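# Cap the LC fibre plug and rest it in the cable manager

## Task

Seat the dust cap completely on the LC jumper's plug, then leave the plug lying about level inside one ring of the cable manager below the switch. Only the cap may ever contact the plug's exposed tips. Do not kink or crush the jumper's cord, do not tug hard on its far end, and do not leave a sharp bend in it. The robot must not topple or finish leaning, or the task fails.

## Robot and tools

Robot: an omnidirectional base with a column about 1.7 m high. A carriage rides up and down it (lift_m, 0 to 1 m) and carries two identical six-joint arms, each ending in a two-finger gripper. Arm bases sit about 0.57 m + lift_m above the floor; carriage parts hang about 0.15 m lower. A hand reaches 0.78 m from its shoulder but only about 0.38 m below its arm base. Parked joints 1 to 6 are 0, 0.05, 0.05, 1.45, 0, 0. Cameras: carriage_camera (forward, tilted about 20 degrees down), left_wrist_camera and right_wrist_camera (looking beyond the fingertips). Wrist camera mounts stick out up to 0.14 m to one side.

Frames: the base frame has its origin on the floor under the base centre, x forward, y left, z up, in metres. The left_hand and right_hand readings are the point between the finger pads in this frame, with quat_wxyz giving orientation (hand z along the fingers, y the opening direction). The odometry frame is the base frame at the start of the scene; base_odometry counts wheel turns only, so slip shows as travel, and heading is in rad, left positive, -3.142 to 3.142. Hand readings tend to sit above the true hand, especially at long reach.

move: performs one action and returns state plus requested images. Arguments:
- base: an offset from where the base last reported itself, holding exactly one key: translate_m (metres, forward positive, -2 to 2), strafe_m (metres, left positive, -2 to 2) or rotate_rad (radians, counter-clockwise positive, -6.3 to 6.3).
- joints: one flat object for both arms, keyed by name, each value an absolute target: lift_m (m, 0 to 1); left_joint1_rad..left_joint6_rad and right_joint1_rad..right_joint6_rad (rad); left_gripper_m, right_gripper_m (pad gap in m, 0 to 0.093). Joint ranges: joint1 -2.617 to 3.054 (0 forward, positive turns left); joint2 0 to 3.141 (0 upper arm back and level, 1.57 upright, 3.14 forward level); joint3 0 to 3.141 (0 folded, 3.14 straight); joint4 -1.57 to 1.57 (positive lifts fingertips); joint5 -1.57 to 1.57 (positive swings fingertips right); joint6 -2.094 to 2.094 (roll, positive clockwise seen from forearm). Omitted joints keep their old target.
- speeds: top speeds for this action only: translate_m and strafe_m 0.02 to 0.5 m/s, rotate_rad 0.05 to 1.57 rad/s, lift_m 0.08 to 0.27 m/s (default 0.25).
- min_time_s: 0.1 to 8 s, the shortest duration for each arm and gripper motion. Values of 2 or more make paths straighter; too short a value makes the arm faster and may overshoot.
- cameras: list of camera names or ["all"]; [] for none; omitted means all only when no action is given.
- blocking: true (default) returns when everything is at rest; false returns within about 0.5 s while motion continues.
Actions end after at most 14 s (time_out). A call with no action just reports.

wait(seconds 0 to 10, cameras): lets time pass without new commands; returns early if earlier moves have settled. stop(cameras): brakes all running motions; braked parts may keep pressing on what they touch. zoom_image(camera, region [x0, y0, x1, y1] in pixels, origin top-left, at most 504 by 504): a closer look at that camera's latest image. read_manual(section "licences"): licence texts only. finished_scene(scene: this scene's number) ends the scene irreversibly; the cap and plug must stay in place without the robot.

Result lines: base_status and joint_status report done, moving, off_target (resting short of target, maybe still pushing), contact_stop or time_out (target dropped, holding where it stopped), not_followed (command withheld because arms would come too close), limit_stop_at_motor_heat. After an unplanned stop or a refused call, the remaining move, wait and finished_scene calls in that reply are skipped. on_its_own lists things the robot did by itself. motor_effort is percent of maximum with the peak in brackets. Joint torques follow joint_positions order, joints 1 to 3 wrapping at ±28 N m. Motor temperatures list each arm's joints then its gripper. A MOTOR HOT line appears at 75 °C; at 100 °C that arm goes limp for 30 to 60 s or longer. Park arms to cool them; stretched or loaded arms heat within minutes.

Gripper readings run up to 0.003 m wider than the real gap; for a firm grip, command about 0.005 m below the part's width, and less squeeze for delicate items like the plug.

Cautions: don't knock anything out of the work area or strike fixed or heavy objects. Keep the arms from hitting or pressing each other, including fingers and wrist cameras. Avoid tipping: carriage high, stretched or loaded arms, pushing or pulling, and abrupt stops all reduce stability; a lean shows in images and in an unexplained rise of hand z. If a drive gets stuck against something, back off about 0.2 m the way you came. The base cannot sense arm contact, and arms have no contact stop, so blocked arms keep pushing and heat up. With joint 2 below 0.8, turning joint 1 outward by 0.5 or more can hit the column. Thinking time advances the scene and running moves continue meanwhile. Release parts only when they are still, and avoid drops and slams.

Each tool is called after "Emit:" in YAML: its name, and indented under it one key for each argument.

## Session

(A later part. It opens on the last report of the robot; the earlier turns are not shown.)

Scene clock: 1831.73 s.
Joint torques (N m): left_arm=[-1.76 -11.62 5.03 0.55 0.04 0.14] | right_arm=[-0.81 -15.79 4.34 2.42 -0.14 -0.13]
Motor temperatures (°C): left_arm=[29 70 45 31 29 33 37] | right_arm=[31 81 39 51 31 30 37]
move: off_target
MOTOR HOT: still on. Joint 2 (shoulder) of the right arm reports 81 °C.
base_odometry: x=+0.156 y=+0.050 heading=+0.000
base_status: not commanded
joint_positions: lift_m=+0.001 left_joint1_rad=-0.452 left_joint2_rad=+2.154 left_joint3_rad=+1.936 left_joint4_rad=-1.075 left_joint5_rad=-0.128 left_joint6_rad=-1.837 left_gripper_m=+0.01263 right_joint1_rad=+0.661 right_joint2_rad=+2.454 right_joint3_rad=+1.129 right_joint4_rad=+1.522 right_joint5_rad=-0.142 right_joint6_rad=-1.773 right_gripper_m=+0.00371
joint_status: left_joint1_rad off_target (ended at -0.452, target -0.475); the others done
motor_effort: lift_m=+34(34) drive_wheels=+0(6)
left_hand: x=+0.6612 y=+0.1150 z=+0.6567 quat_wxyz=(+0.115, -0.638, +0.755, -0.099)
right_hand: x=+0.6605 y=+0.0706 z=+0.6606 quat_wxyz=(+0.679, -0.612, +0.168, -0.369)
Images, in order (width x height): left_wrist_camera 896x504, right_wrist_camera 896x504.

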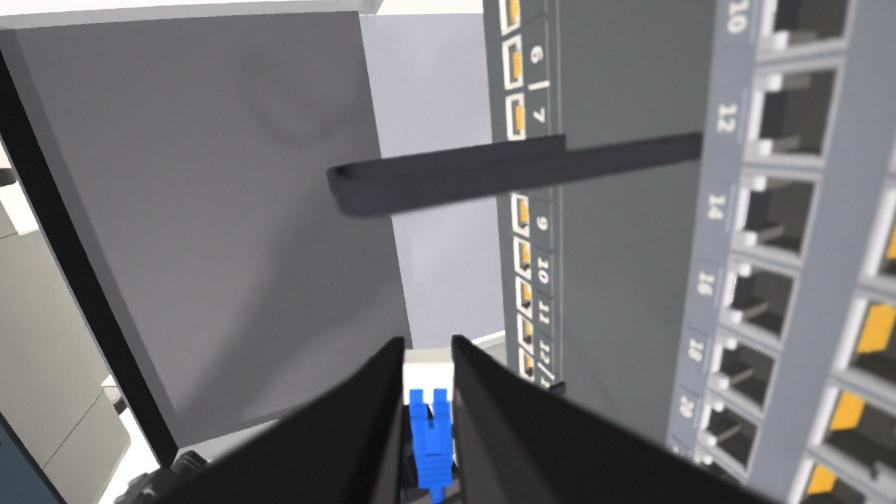

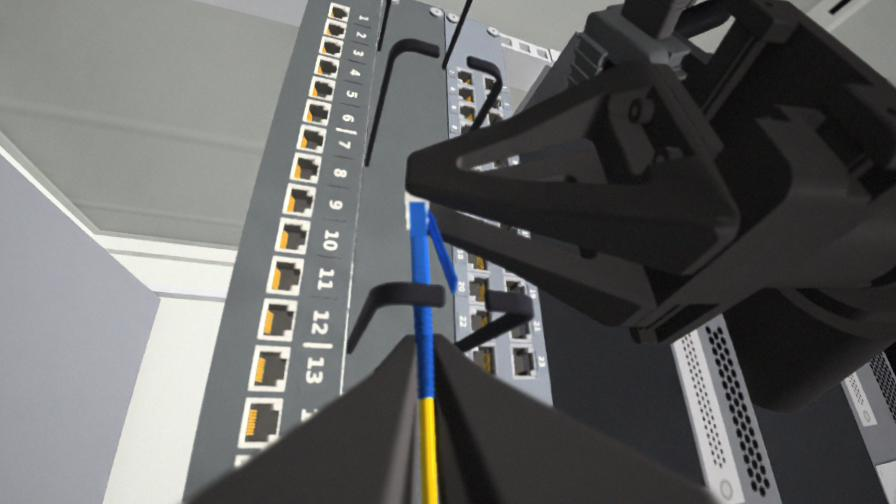

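Emit:
move:
  joints: {"left_joint5_rad": -0.03, "left_joint6_rad": -1.895, "right_joint5_rad": -0.19}
  min_time_s: 1.5
  cameras: ["left_wrist_camera", "right_wrist_camera"]

Emit:
zoom_image:
  camera: "right_wrist_camera"
  region: [380, 160, 480, 320]

Emit:
zoom_image:
  camera: "left_wrist_camera"
  region: [380, 356, 480, 456]

Scene clock: 1849.83 s.
Joint torques (N m): left_arm=[-1.74 -11.62 5.01 0.57 0.69 -0.08] | right_arm=[-0.58 -15.76 4.51 2.39 -0.17 -0.14]
Motor temperatures (°C): left_arm=[29 70 45 31 29 33 37] | right_arm=[31 81 39 51 31 30 37]
move: off_target
MOTOR HOT: still on. Joint 2 (shoulder) of the right arm reports 81 °C.
base_odometry: x=+0.156 y=+0.050 heading=+0.000
base_status: not commanded
joint_positions: lift_m=+0.001 left_joint1_rad=-0.452 left_joint2_rad=+2.154 left_joint3_rad=+1.936 left_joint4_rad=-1.078 left_joint5_rad=-0.110 left_joint6_rad=-1.884 left_gripper_m=+0.01263 right_joint1_rad=+0.660 right_joint2_rad=+2.454 right_joint3_rad=+1.126 right_joint4_rad=+1.524 right_joint5_rad=-0.171 right_joint6_rad=-1.773 right_gripper_m=+0.00371
joint_status: left_joint5_rad off_target (ended at -0.110, target -0.030); the others done
motor_effort: lift_m=+34(34) drive_wheels=+2(6)
left_hand: x=+0.6594 y=+0.1124 z=+0.6562 quat_wxyz=(+0.104, -0.655, +0.741, -0.104)
right_hand: x=+0.6567 y=+0.0734 z=+0.6600 quat_wxyz=(+0.683, -0.616, +0.157, -0.361)
Images, in order (width x height): left_wrist_camera 896x504, right_wrist_camera 896x504.

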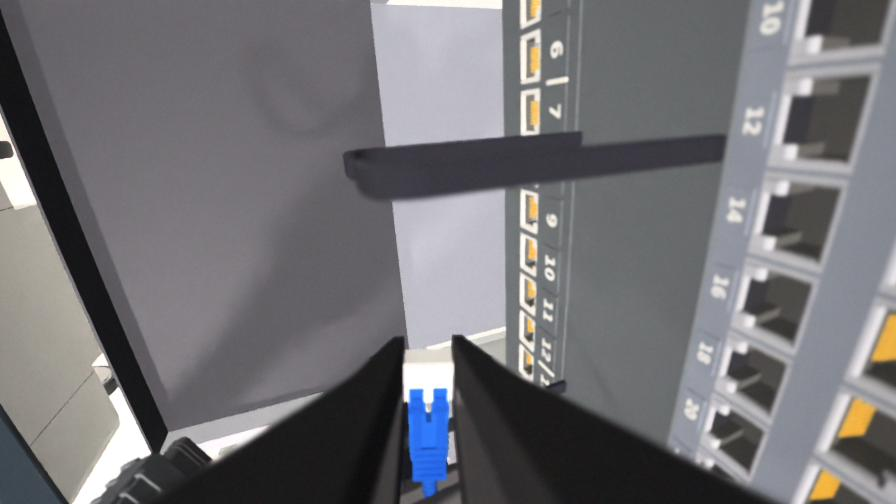

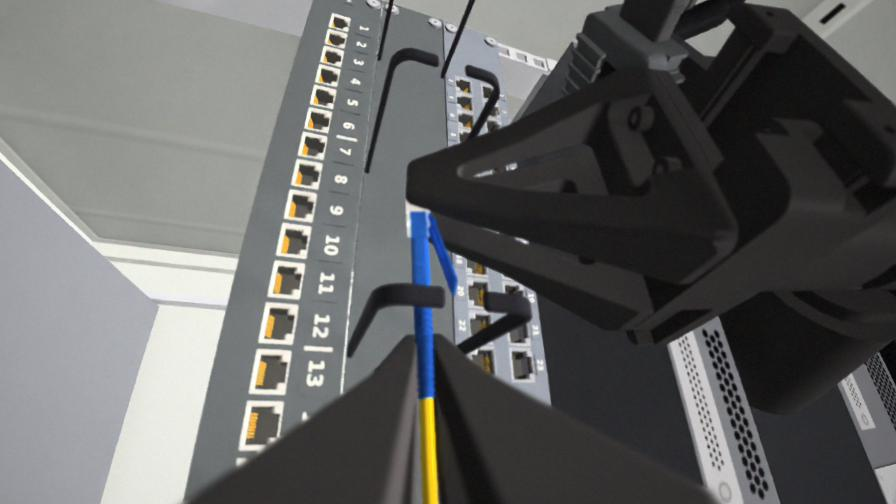

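Scaled by 3.150 from the camera's image (finer frame: 1280x720).

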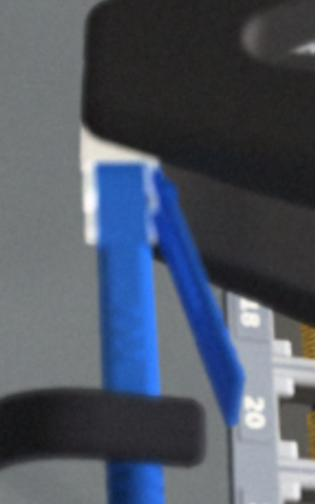

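Scaled by 5.040 from the camera's image (finer frame: 1280x720).

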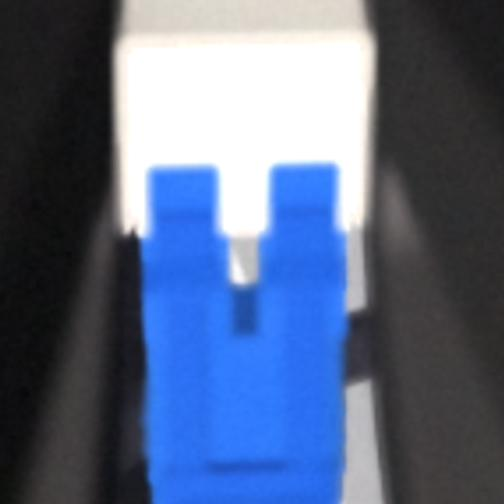

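Emit:
move:
  joints: {"left_joint1_rad": -0.485, "left_joint5_rad": 0.03, "right_joint5_rad": -0.22}
  min_time_s: 1.5
  cameras: ["left_wrist_camera", "right_wrist_camera"]

Emit:
zoom_image:
  camera: "right_wrist_camera"
  region: [380, 180, 460, 280]

Emit:
zoom_image:
  camera: "left_wrist_camera"
  region: [380, 356, 480, 456]

Scene clock: 1865.87 s.
Joint torques (N m): left_arm=[-2.61 -11.59 5 0.62 1.16 -0.08] | right_arm=[-0.28 -15.77 4.6 2.37 -0.24 -0.13]
Motor temperatures (°C): left_arm=[30 70 45 31 30 33 37] | right_arm=[31 82 39 51 31 30 37]
move: off_target
MOTOR HOT: still on. Joint 2 (shoulder) of the right arm reports 82 °C.
base_odometry: x=+0.156 y=+0.050 heading=+0.000
base_status: not commanded
joint_positions: lift_m=+0.001 left_joint1_rad=-0.452 left_joint2_rad=+2.154 left_joint3_rad=+1.936 left_joint4_rad=-1.083 left_joint5_rad=-0.101 left_joint6_rad=-1.885 left_gripper_m=+0.01263 right_joint1_rad=+0.656 right_joint2_rad=+2.454 right_joint3_rad=+1.125 right_joint4_rad=+1.526 right_joint5_rad=-0.195 right_joint6_rad=-1.773 right_gripper_m=+0.00371
joint_status: left_joint1_rad off_target (ended at -0.452, target -0.485); left_joint5_rad off_target (ended at -0.102, target +0.030); the others done
motor_effort: lift_m=+34(34) drive_wheels=+4(5)
left_hand: x=+0.6576 y=+0.1116 z=+0.6557 quat_wxyz=(+0.099, -0.655, +0.742, -0.104)
right_hand: x=+0.6550 y=+0.0742 z=+0.6599 quat_wxyz=(+0.685, -0.618, +0.150, -0.355)
Images, in order (width x height): left_wrist_camera 896x504, right_wrist_camera 896x504.

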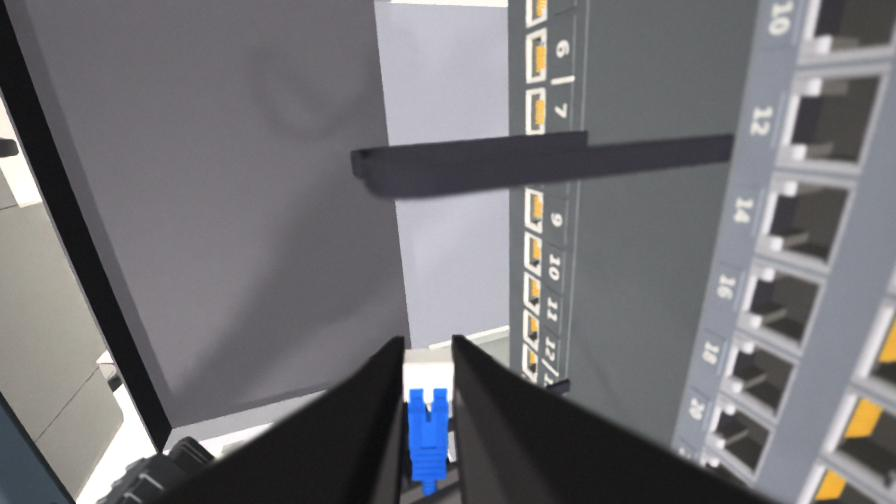

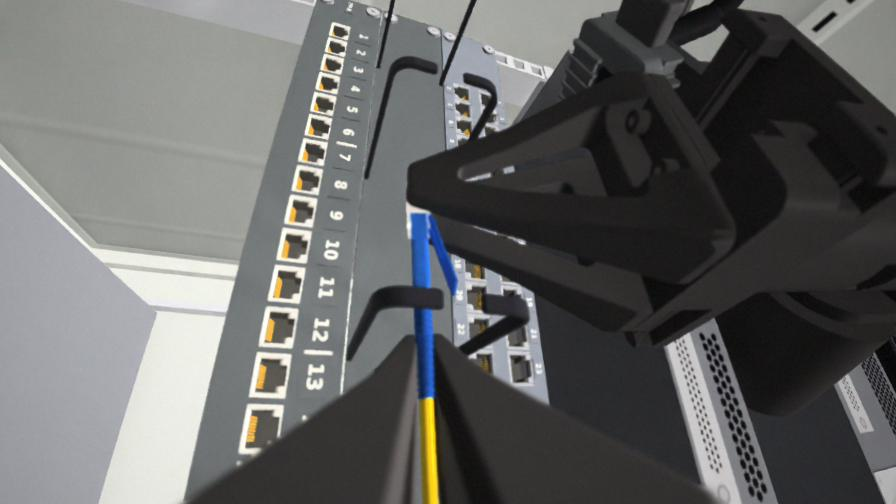

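Scaled by 5.040 from the camera's image (finer frame: 1280x720).

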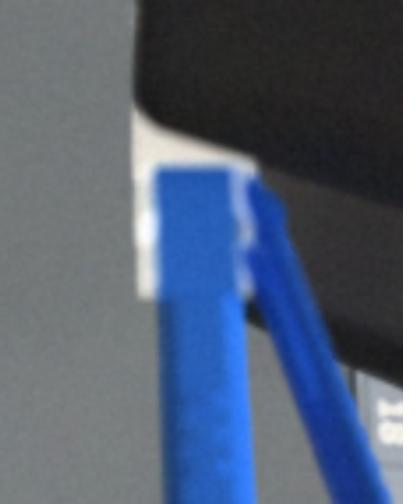

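Scaled by 5.040 from the camera's image (finer frame: 1280x720).

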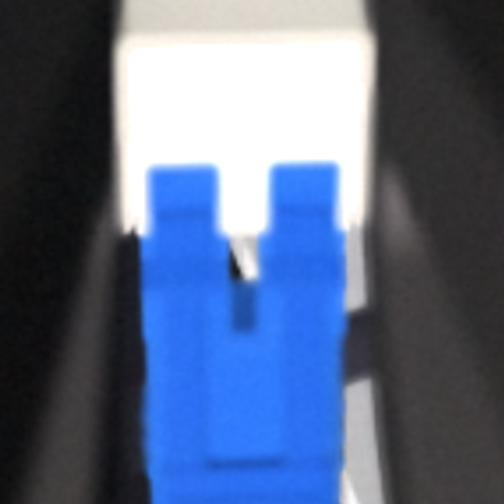

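Emit:
move:
  joints: {"left_joint1_rad": -0.505, "left_joint5_rad": 0.12, "right_joint5_rad": -0.32, "right_joint1_rad": 0.69}
  min_time_s: 2
  cameras: ["left_wrist_camera", "right_wrist_camera"]

Emit:
zoom_image:
  camera: "right_wrist_camera"
  region: [380, 180, 460, 280]

Emit:
zoom_image:
  camera: "left_wrist_camera"
  region: [380, 356, 480, 456]

Scene clock: 1903.17 s.
Joint torques (N m): left_arm=[-4.19 -11.4 5 0.74 1.85 -0.03] | right_arm=[3.54 -15.76 4.66 2.29 -1.05 -0.13]
Motor temperatures (°C): left_arm=[30 71 44 32 32 33 37] | right_arm=[31 82 39 52 31 30 37]
move: off_target
MOTOR HOT: still on. Joint 2 (shoulder) of the right arm reports 82 °C.
base_odometry: x=+0.156 y=+0.050 heading=+0.000
base_status: not commanded
joint_positions: lift_m=+0.001 left_joint1_rad=-0.452 left_joint2_rad=+2.152 left_joint3_rad=+1.936 left_joint4_rad=-1.097 left_joint5_rad=-0.087 left_joint6_rad=-1.889 left_gripper_m=+0.01263 right_joint1_rad=+0.654 right_joint2_rad=+2.454 right_joint3_rad=+1.124 right_joint4_rad=+1.531 right_joint5_rad=-0.218 right_joint6_rad=-1.773 right_gripper_m=+0.00371
joint_status: left_joint1_rad off_target (ended at -0.452, target -0.505); left_joint5_rad off_target (ended at -0.087, target +0.120); right_joint1_rad off_target (ended at +0.654, target +0.690); right_joint5_rad off_target (ended at -0.218, target -0.320)
motor_effort: lift_m=+34(35) drive_wheels=+1(5)
left_hand: x=+0.6537 y=+0.1107 z=+0.6554 quat_wxyz=(+0.090, -0.656, +0.742, -0.101)
right_hand: x=+0.6524 y=+0.0757 z=+0.6607 quat_wxyz=(+0.689, -0.618, +0.141, -0.350)
Images, in order (width x height): left_wrist_camera 896x504, right_wrist_camera 896x504.

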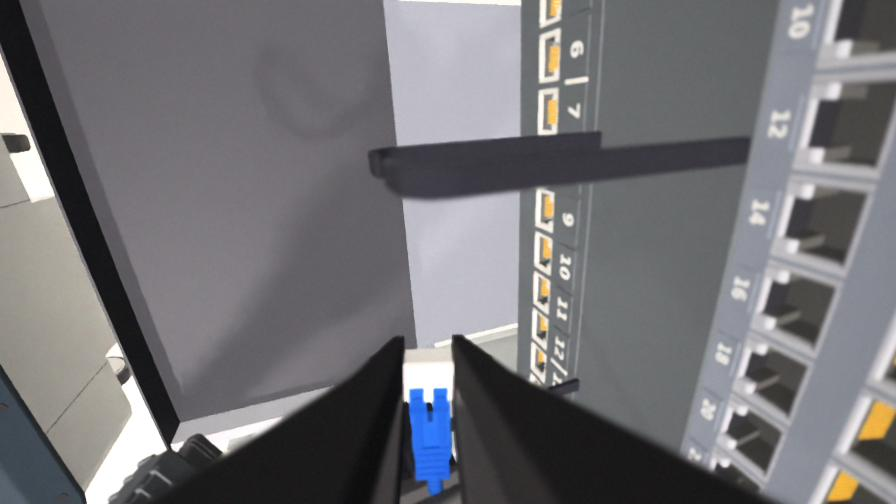

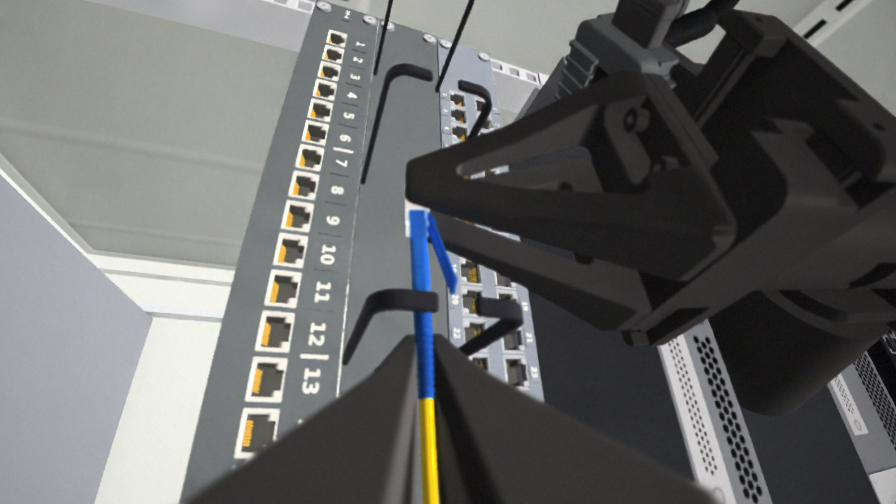

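Scaled by 5.040 from the camera's image (finer frame: 1280x720).

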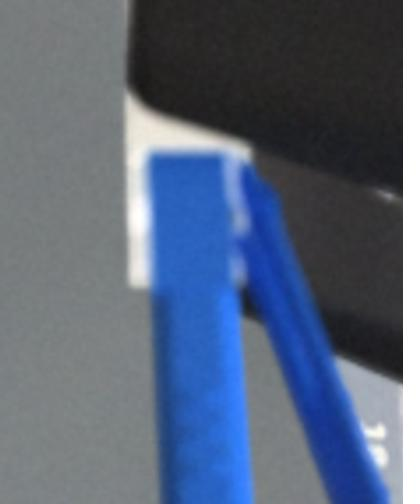

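Scaled by 5.040 from the camera's image (finer frame: 1280x720).

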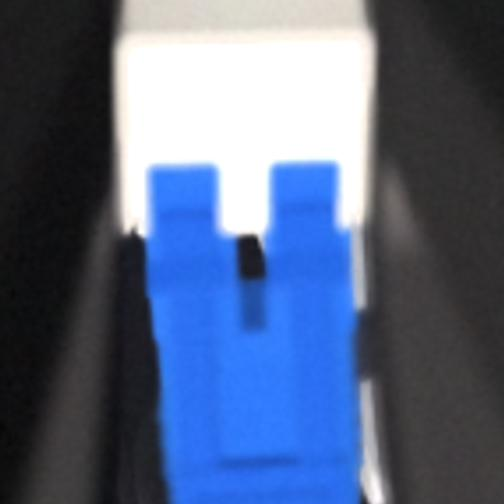

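Emit:
move:
  joints: {"left_joint1_rad": -0.458, "left_joint5_rad": -0.06, "right_joint5_rad": -0.23, "right_joint1_rad": 0.66}
  min_time_s: 1

Emit:
move:
  joints: {"lift_m": 0.010}
  speeds: {"lift_m": 0.08}
  cameras: ["left_wrist_camera", "right_wrist_camera"]

Emit:
zoom_image:
  camera: "right_wrist_camera"
  region: [360, 180, 560, 380]

Emit:
zoom_image:
  camera: "left_wrist_camera"
  region: [360, 334, 530, 504]

Scene clock: 1935.17 s.
Joint torques (N m): left_arm=[-0.59 -11.38 4.98 0.74 0.31 -0.02] | right_arm=[0.68 -15.75 4.68 2.29 -0.11 -0.13]
Motor temperatures (°C): left_arm=[31 77 44 31 35 33 37] | right_arm=[32 83 39 54 32 30 37]
move: done
MOTOR HOT: joint 2 (shoulder) of the left arm reports 77 °C; the controller stops that arm at 100 °C. To cool a motor, set the load down, stop pushing, or move to a pose that needs little force.
MOTOR HOT: still on. Joint 2 (shoulder) of the right arm reports 83 °C.
base_odometry: x=+0.156 y=+0.050 heading=+0.000
base_status: not commanded
joint_positions: lift_m=+0.001 left_joint1_rad=-0.450 left_joint2_rad=+2.152 left_joint3_rad=+1.936 left_joint4_rad=-1.097 left_joint5_rad=-0.098 left_joint6_rad=-1.889 left_gripper_m=+0.01263 right_joint1_rad=+0.653 right_joint2_rad=+2.454 right_joint3_rad=+1.124 right_joint4_rad=+1.531 right_joint5_rad=-0.216 right_joint6_rad=-1.773 right_gripper_m=+0.00371
joint_status: all done
motor_effort: lift_m=+34(34) drive_wheels=-2(7)
left_hand: x=+0.6549 y=+0.1134 z=+0.6556 quat_wxyz=(+0.095, -0.657, +0.741, -0.099)
right_hand: x=+0.6530 y=+0.0751 z=+0.6607 quat_wxyz=(+0.689, -0.618, +0.142, -0.351)
pictures: none

Scene clock: 1935.67 s.
Joint torques (N m): left_arm=[-0.65 -11.4 6.01 0.7 0.32 -0.03] | right_arm=[0.81 -15.36 4.94 2.52 -0.07 -0.12]
Motor temperatures (°C): left_arm=[31 77 44 31 35 33 37] | right_arm=[32 82 39 54 32 30 37]
move: done
MOTOR HOT: still on. Joint 2 (shoulder) of the left arm reports 77 °C.
MOTOR HOT: still on. Joint 2 (shoulder) of the right arm reports 82 °C.
base_odometry: x=+0.156 y=+0.050 heading=+0.000
base_status: not commanded
joint_positions: lift_m=+0.010 left_joint1_rad=-0.450 left_joint2_rad=+2.152 left_joint3_rad=+1.923 left_joint4_rad=-1.097 left_joint5_rad=-0.099 left_joint6_rad=-1.889 left_gripper_m=+0.01263 right_joint1_rad=+0.653 right_joint2_rad=+2.451 right_joint3_rad=+1.122 right_joint4_rad=+1.515 right_joint5_rad=-0.221 right_joint6_rad=-1.773 right_gripper_m=+0.00370
joint_status: all done
motor_effort: lift_m=+36(43) drive_wheels=+3(4)
left_hand: x=+0.6523 y=+0.1152 z=+0.6611 quat_wxyz=(+0.093, -0.658, +0.742, -0.093)
right_hand: x=+0.6528 y=+0.0758 z=+0.6673 quat_wxyz=(+0.686, -0.624, +0.143, -0.347)
Images, in order (width x height): left_wrist_camera 896x504, right_wrist_camera 896x504.

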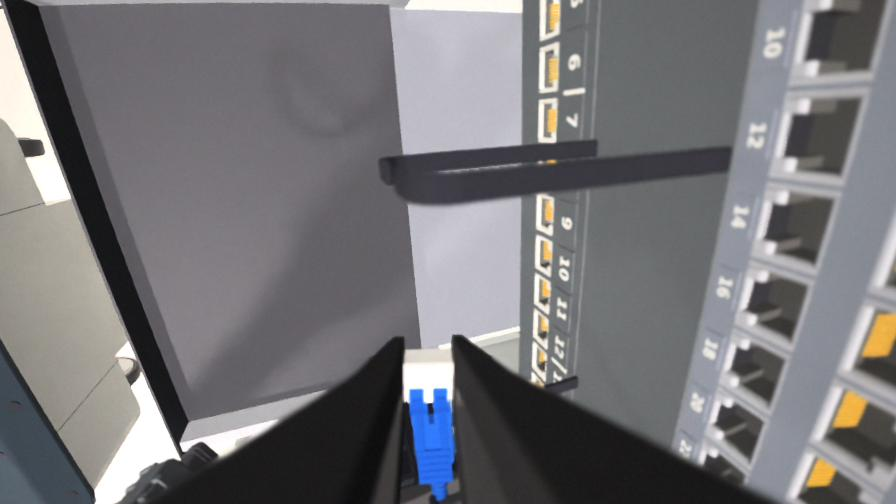

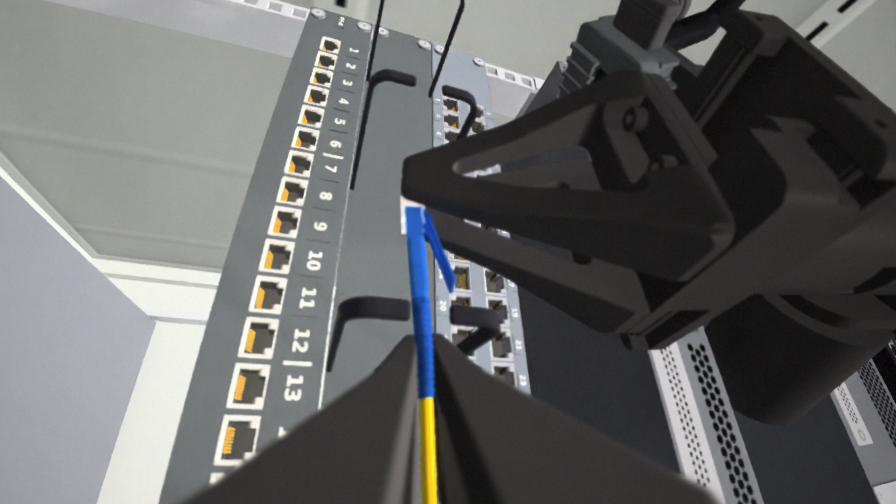

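Scaled by 2.520 from the camera's image (finer frame: 1280x720).

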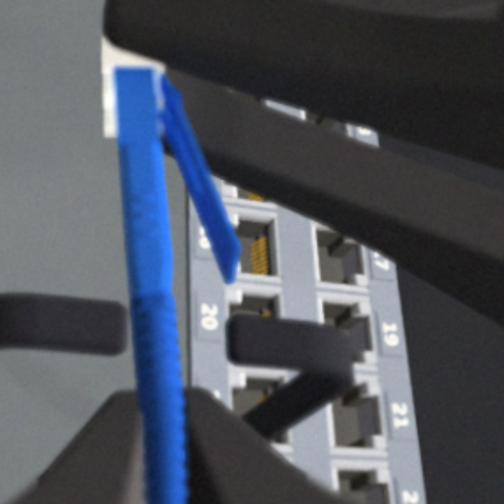

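Scaled by 2.965 from the camera's image (finer frame: 1280x720).

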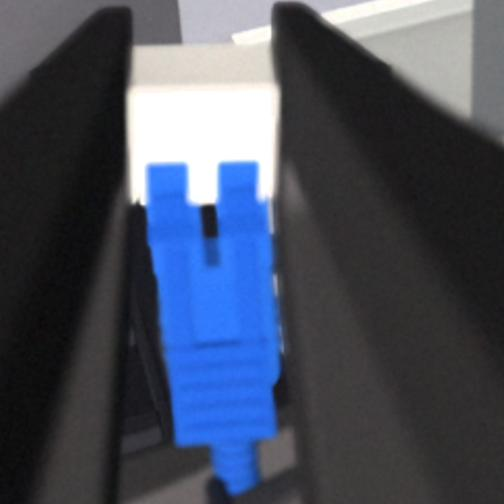

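Emit:
move:
  joints: {"left_joint6_rad": -1.985}
  min_time_s: 0.8

Emit:
move:
  joints: {"left_joint1_rad": -0.478, "left_joint5_rad": 0.0, "right_joint5_rad": -0.25}
  min_time_s: 1.5
  cameras: ["left_wrist_camera", "right_wrist_camera"]

Emit:
zoom_image:
  camera: "right_wrist_camera"
  region: [360, 180, 560, 380]

Emit:
zoom_image:
  camera: "left_wrist_camera"
  region: [360, 334, 530, 504]

Scene clock: 1945.77 s.
Joint torques (N m): left_arm=[-0.66 -11.36 6.02 0.75 0.31 -0.07] | right_arm=[0.68 -15.41 4.86 2.5 -0.06 -0.14]
Motor temperatures (°C): left_arm=[31 78 44 31 34 33 37] | right_arm=[32 79 39 54 32 30 37]
move: done
MOTOR HOT: still on. Joint 2 (shoulder) of the left arm reports 78 °C.
MOTOR HOT: still on. Joint 2 (shoulder) of the right arm reports 79 °C.
base_odometry: x=+0.156 y=+0.050 heading=+0.000
base_status: not commanded
joint_positions: lift_m=+0.010 left_joint1_rad=-0.450 left_joint2_rad=+2.152 left_joint3_rad=+1.923 left_joint4_rad=-1.101 left_joint5_rad=-0.098 left_joint6_rad=-1.972 left_gripper_m=+0.01263 right_joint1_rad=+0.653 right_joint2_rad=+2.451 right_joint3_rad=+1.122 right_joint4_rad=+1.514 right_joint5_rad=-0.221 right_joint6_rad=-1.773 right_gripper_m=+0.00370
joint_status: all done
motor_effort: lift_m=+36(36) drive_wheels=-1(6)
left_hand: x=+0.6514 y=+0.1154 z=+0.6609 quat_wxyz=(+0.088, -0.688, +0.714, -0.095)
right_hand: x=+0.6527 y=+0.0759 z=+0.6672 quat_wxyz=(+0.686, -0.624, +0.143, -0.346)
pictures: none

Scene clock: 1947.57 s.
Joint torques (N m): left_arm=[-2.24 -11.37 6.02 0.82 0.76 -0.04] | right_arm=[0.69 -15.42 4.89 2.51 -0.17 -0.13]
Motor temperatures (°C): left_arm=[30 78 44 32 33 33 37] | right_arm=[32 79 39 54 32 30 37]
move: off_target
MOTOR HOT: still on. Joint 2 (shoulder) of the left arm reports 78 °C.
MOTOR HOT: still on. Joint 2 (shoulder) of the right arm reports 79 °C.
base_odometry: x=+0.156 y=+0.050 heading=+0.000
base_status: not commanded
joint_positions: lift_m=+0.010 left_joint1_rad=-0.450 left_joint2_rad=+2.152 left_joint3_rad=+1.923 left_joint4_rad=-1.110 left_joint5_rad=-0.087 left_joint6_rad=-1.978 left_gripper_m=+0.01263 right_joint1_rad=+0.653 right_joint2_rad=+2.451 right_joint3_rad=+1.122 right_joint4_rad=+1.514 right_joint5_rad=-0.231 right_joint6_rad=-1.773 right_gripper_m=+0.00370
joint_status: left_joint1_rad off_target (ended at -0.450, target -0.478); left_joint5_rad off_target (ended at -0.087, target +0.000); the others done
motor_effort: lift_m=+36(36) drive_wheels=+0(6)
left_hand: x=+0.6487 y=+0.1145 z=+0.6602 quat_wxyz=(+0.081, -0.690, +0.713, -0.093)
right_hand: x=+0.6514 y=+0.0769 z=+0.6671 quat_wxyz=(+0.687, -0.625, +0.139, -0.344)
Images, in order (width x height): left_wrist_camera 896x504, right_wrist_camera 896x504.

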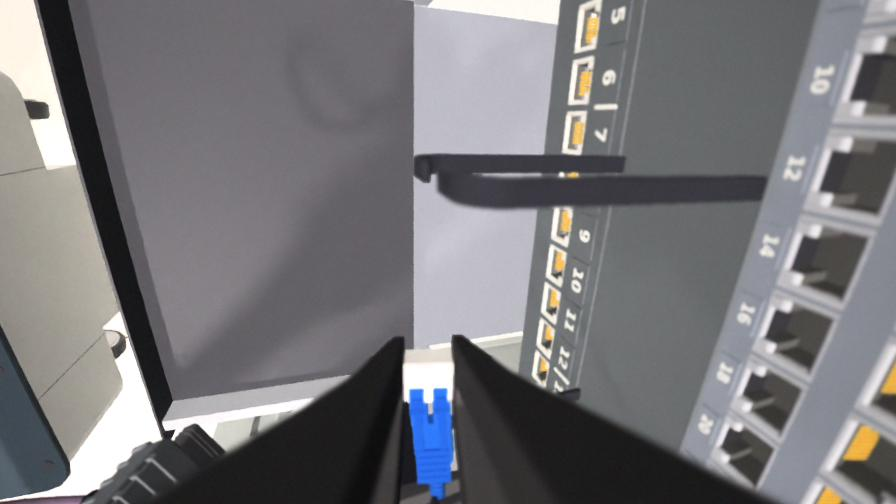

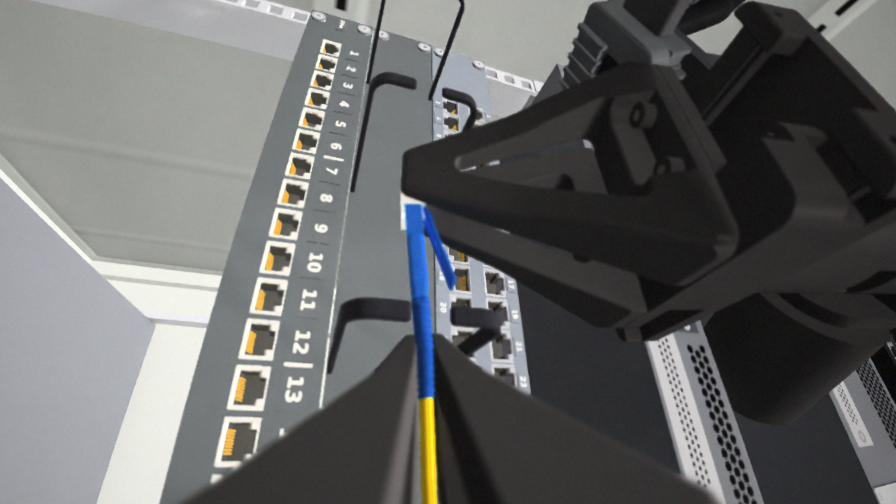

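Scaled by 2.520 from the camera's image (finer frame: 1280x720).

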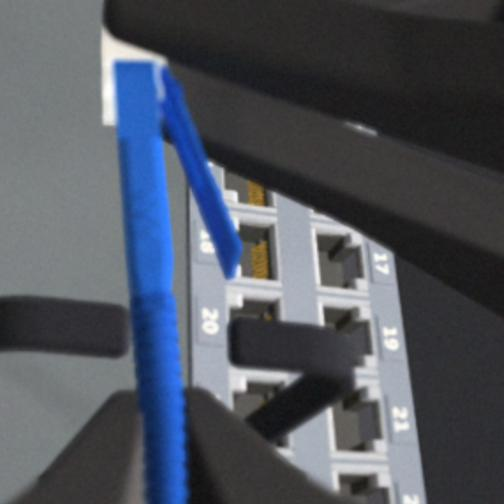

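Scaled by 2.965 from the camera's image (finer frame: 1280x720).

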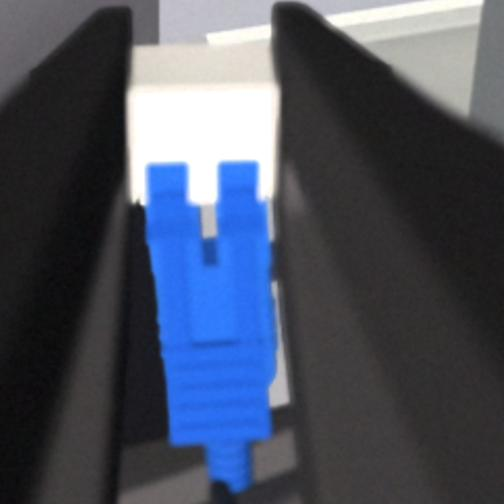

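Emit:
move:
  joints: {"left_joint1_rad": -0.515, "left_joint5_rad": 0.14, "right_joint5_rad": -0.36, "right_joint1_rad": 0.70}
  min_time_s: 2.5
  cameras: ["left_wrist_camera", "right_wrist_camera"]

Emit:
zoom_image:
  camera: "right_wrist_camera"
  region: [360, 180, 560, 380]

Emit:
zoom_image:
  camera: "left_wrist_camera"
  region: [360, 334, 530, 504]

Scene clock: 1959.83 s.
Joint torques (N m): left_arm=[-5.24 -11.28 5.97 1.11 1.77 0.08] | right_arm=[4.67 -15.39 4.86 2.33 -1.01 -0.13]
Motor temperatures (°C): left_arm=[30 78 44 32 33 33 37] | right_arm=[31 77 39 54 32 30 37]
move: off_target
MOTOR HOT: still on. Joint 2 (shoulder) of the left arm reports 78 °C.
MOTOR HOT: still on. Joint 2 (shoulder) of the right arm reports 77 °C.
base_odometry: x=+0.156 y=+0.050 heading=+0.000
base_status: not commanded
joint_positions: lift_m=+0.010 left_joint1_rad=-0.450 left_joint2_rad=+2.152 left_joint3_rad=+1.923 left_joint4_rad=-1.143 left_joint5_rad=-0.056 left_joint6_rad=-1.991 left_gripper_m=+0.01263 right_joint1_rad=+0.653 right_joint2_rad=+2.451 right_joint3_rad=+1.122 right_joint4_rad=+1.527 right_joint5_rad=-0.261 right_joint6_rad=-1.773 right_gripper_m=+0.00370
joint_status: left_joint1_rad off_target (ended at -0.450, target -0.515); left_joint5_rad off_target (ended at -0.056, target +0.140); right_joint1_rad off_target (ended at +0.653, target +0.700); right_joint5_rad off_target (ended at -0.261, target -0.360)
motor_effort: lift_m=+36(36) drive_wheels=+1(6)
left_hand: x=+0.6392 y=+0.1132 z=+0.6580 quat_wxyz=(+0.060, -0.695, +0.712, -0.083)
right_hand: x=+0.6468 y=+0.0799 z=+0.6700 quat_wxyz=(+0.694, -0.624, +0.126, -0.337)
Images, in order (width x height): left_wrist_camera 896x504, right_wrist_camera 896x504.

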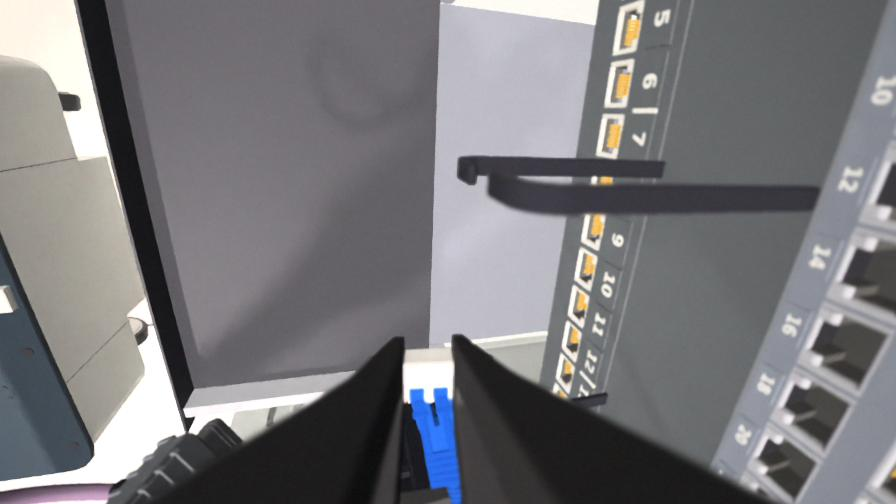

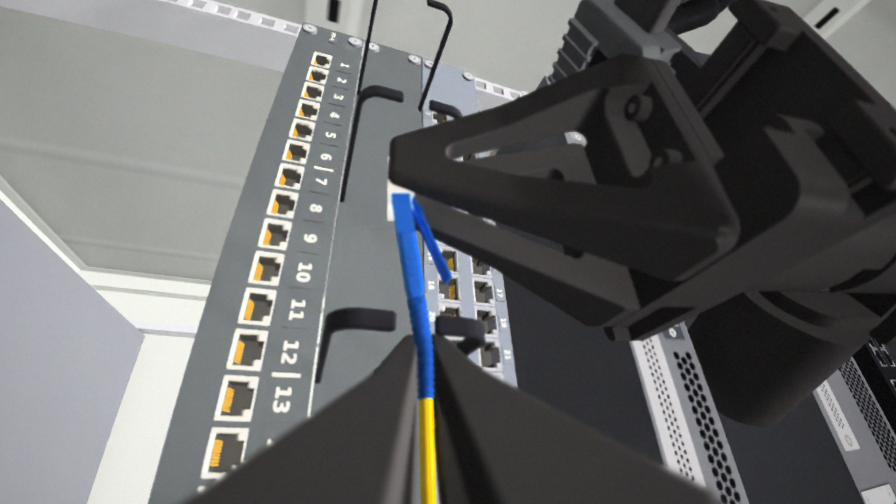

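Scaled by 2.520 from the camera's image (finer frame: 1280x720).

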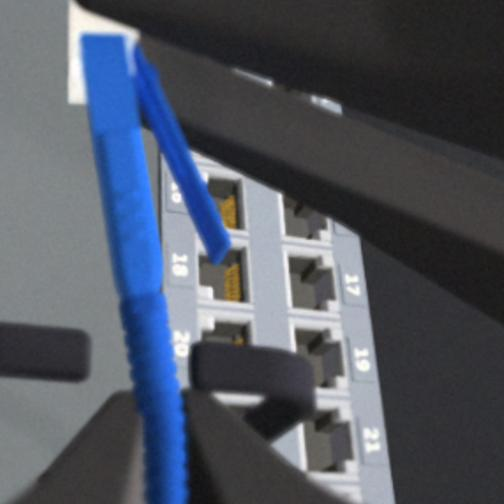

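Scaled by 2.965 from the camera's image (finer frame: 1280x720).

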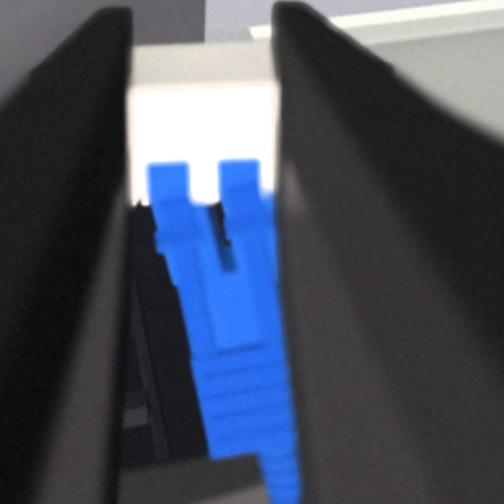

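Emit:
move:
  joints: {"left_joint1_rad": -0.462, "left_joint5_rad": -0.06, "right_joint5_rad": -0.235, "right_joint1_rad": 0.652}
  min_time_s: 1.5
  cameras: ["left_wrist_camera", "right_wrist_camera"]

Emit:
zoom_image:
  camera: "right_wrist_camera"
  region: [360, 180, 520, 340]

Emit:
zoom_image:
  camera: "left_wrist_camera"
  region: [380, 344, 480, 444]

Scene clock: 1973.03 s.
Joint torques (N m): left_arm=[-0.95 -11.3 6.01 0.95 0.15 0.08] | right_arm=[-0.05 -15.41 4.86 2.4 0.08 -0.14]
Motor temperatures (°C): left_arm=[31 78 44 32 35 33 37] | right_arm=[32 75 39 53 32 30 37]
move: done
MOTOR HOT: still on. Joint 2 (shoulder) of the left arm reports 78 °C.
MOTOR HOT: still on. Joint 2 (shoulder) of the right arm reports 75 °C.
base_odometry: x=+0.156 y=+0.050 heading=+0.000
base_status: not commanded
joint_positions: lift_m=+0.010 left_joint1_rad=-0.450 left_joint2_rad=+2.152 left_joint3_rad=+1.923 left_joint4_rad=-1.125 left_joint5_rad=-0.081 left_joint6_rad=-1.991 left_gripper_m=+0.01263 right_joint1_rad=+0.652 right_joint2_rad=+2.451 right_joint3_rad=+1.122 right_joint4_rad=+1.523 right_joint5_rad=-0.239 right_joint6_rad=-1.773 right_gripper_m=+0.00370
joint_status: all done
motor_effort: lift_m=+36(36) drive_wheels=+5(7)
left_hand: x=+0.6450 y=+0.1152 z=+0.6592 quat_wxyz=(+0.075, -0.695, +0.710, -0.088)
right_hand: x=+0.6505 y=+0.0771 z=+0.6691 quat_wxyz=(+0.690, -0.623, +0.135, -0.343)
Images, in order (width x height): left_wrist_camera 896x504, right_wrist_camera 896x504.

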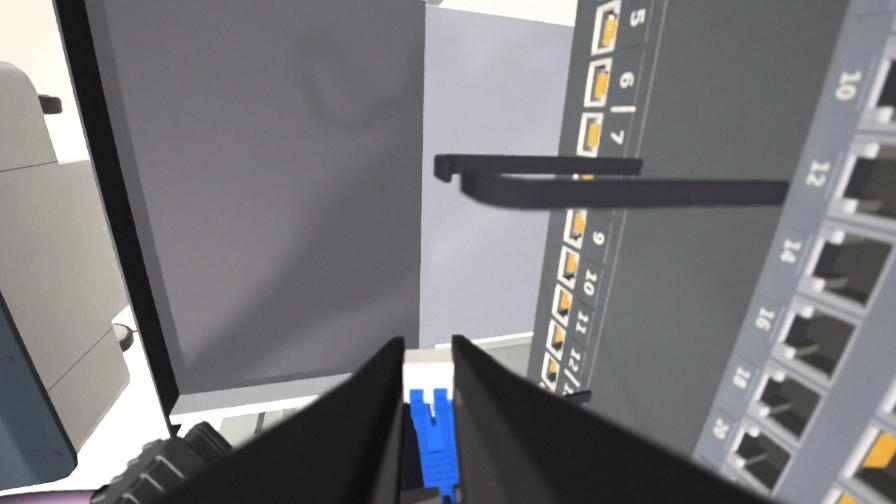

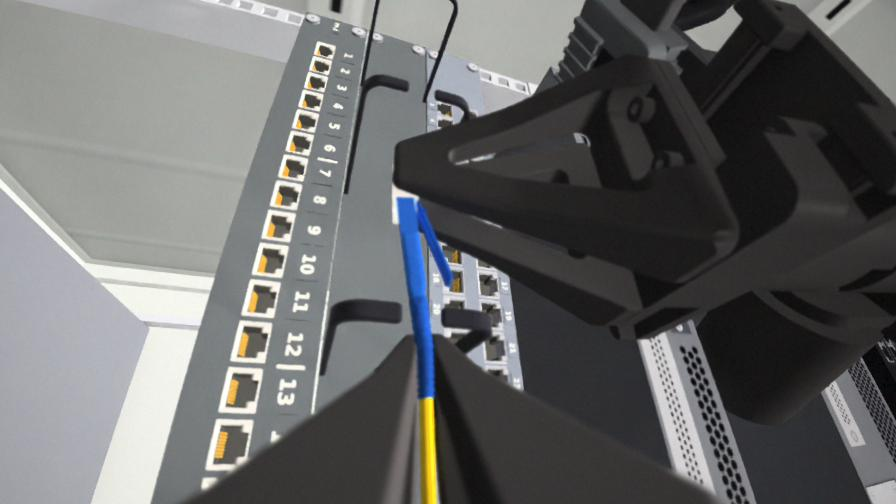

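Scaled by 3.150 from the camera's image (finer frame: 1280x720).

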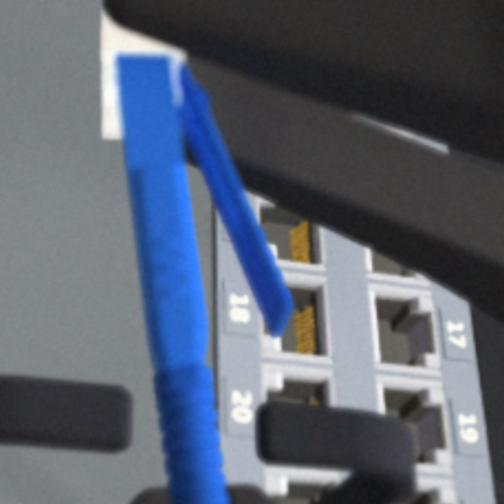

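Scaled by 5.040 from the camera's image (finer frame: 1280x720).

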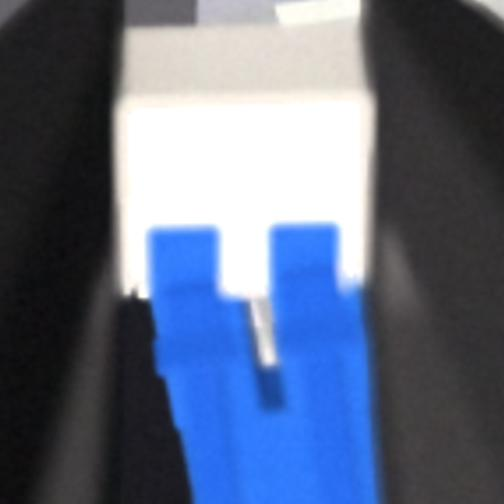

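Emit:
move:
  joints: {"left_joint4_rad": -1.055}
  min_time_s: 1.5
  cameras: ["left_wrist_camera", "right_wrist_camera"]

Emit:
zoom_image:
  camera: "right_wrist_camera"
  region: [360, 180, 520, 340]

Emit:
zoom_image:
  camera: "left_wrist_camera"
  region: [360, 344, 520, 504]

Scene clock: 1990.10 s.
Joint torques (N m): left_arm=[-0.98 -11.36 6.01 1.21 0.26 0.08] | right_arm=[-0.06 -15.41 4.88 2.4 0.07 -0.13]
Motor temperatures (°C): left_arm=[31 79 44 33 33 33 37] | right_arm=[32 75 40 52 32 30 37]
move: done
MOTOR HOT: still on. Joint 2 (shoulder) of the left arm reports 79 °C.
MOTOR HOT: still on. Joint 2 (shoulder) of the right arm reports 75 °C.
base_odometry: x=+0.156 y=+0.050 heading=+0.000
base_status: not commanded
joint_positions: lift_m=+0.010 left_joint1_rad=-0.450 left_joint2_rad=+2.152 left_joint3_rad=+1.923 left_joint4_rad=-1.107 left_joint5_rad=-0.092 left_joint6_rad=-1.991 left_gripper_m=+0.01263 right_joint1_rad=+0.652 right_joint2_rad=+2.451 right_joint3_rad=+1.122 right_joint4_rad=+1.523 right_joint5_rad=-0.238 right_joint6_rad=-1.773 right_gripper_m=+0.00370
joint_status: all done
motor_effort: lift_m=+36(36) drive_wheels=+5(6)
left_hand: x=+0.6497 y=+0.1151 z=+0.6604 quat_wxyz=(+0.083, -0.695, +0.708, -0.094)
right_hand: x=+0.6506 y=+0.0770 z=+0.6691 quat_wxyz=(+0.690, -0.623, +0.135, -0.344)
Images, in order (width x height): left_wrist_camera 896x504, right_wrist_camera 896x504.

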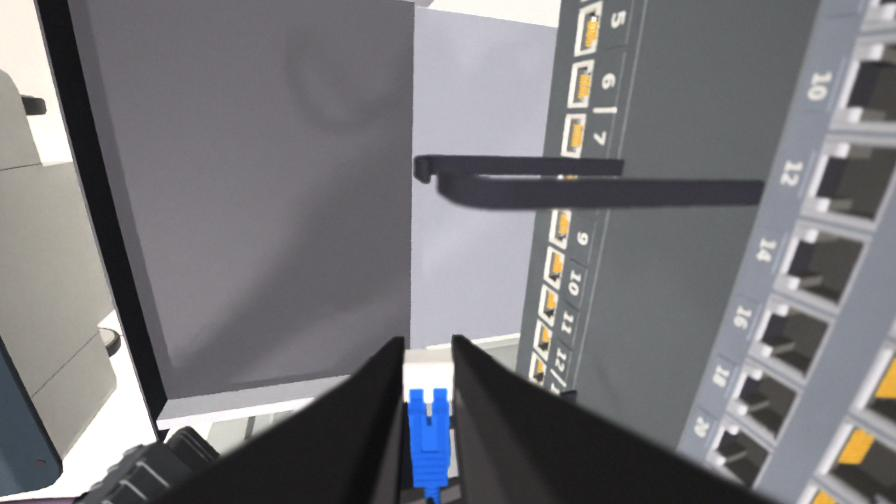

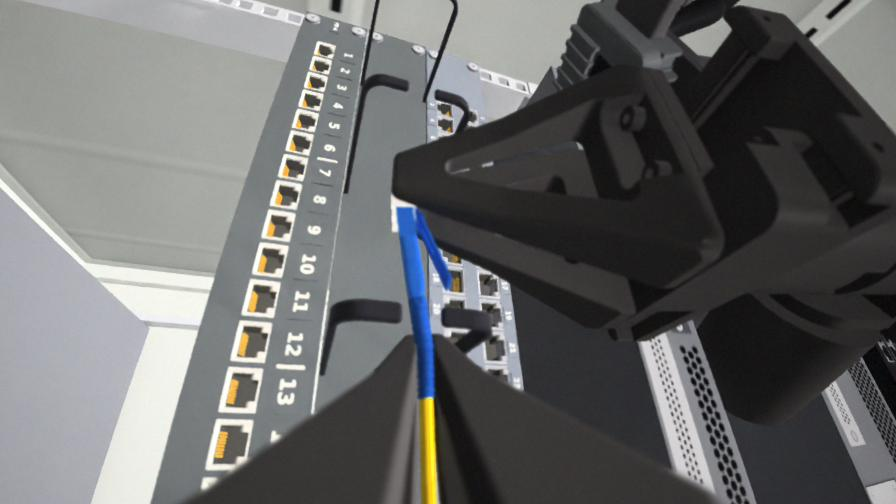

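Scaled by 3.150 from the camera's image (finer frame: 1280x720).

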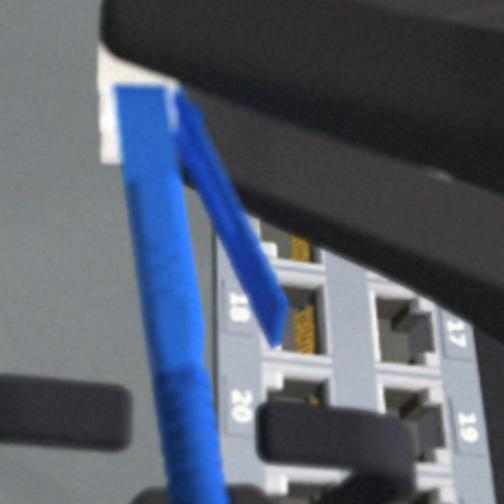

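Scaled by 3.150 from the camera's image (finer frame: 1280x720).

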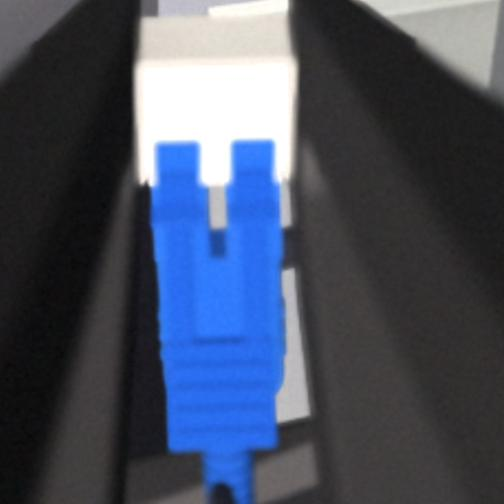

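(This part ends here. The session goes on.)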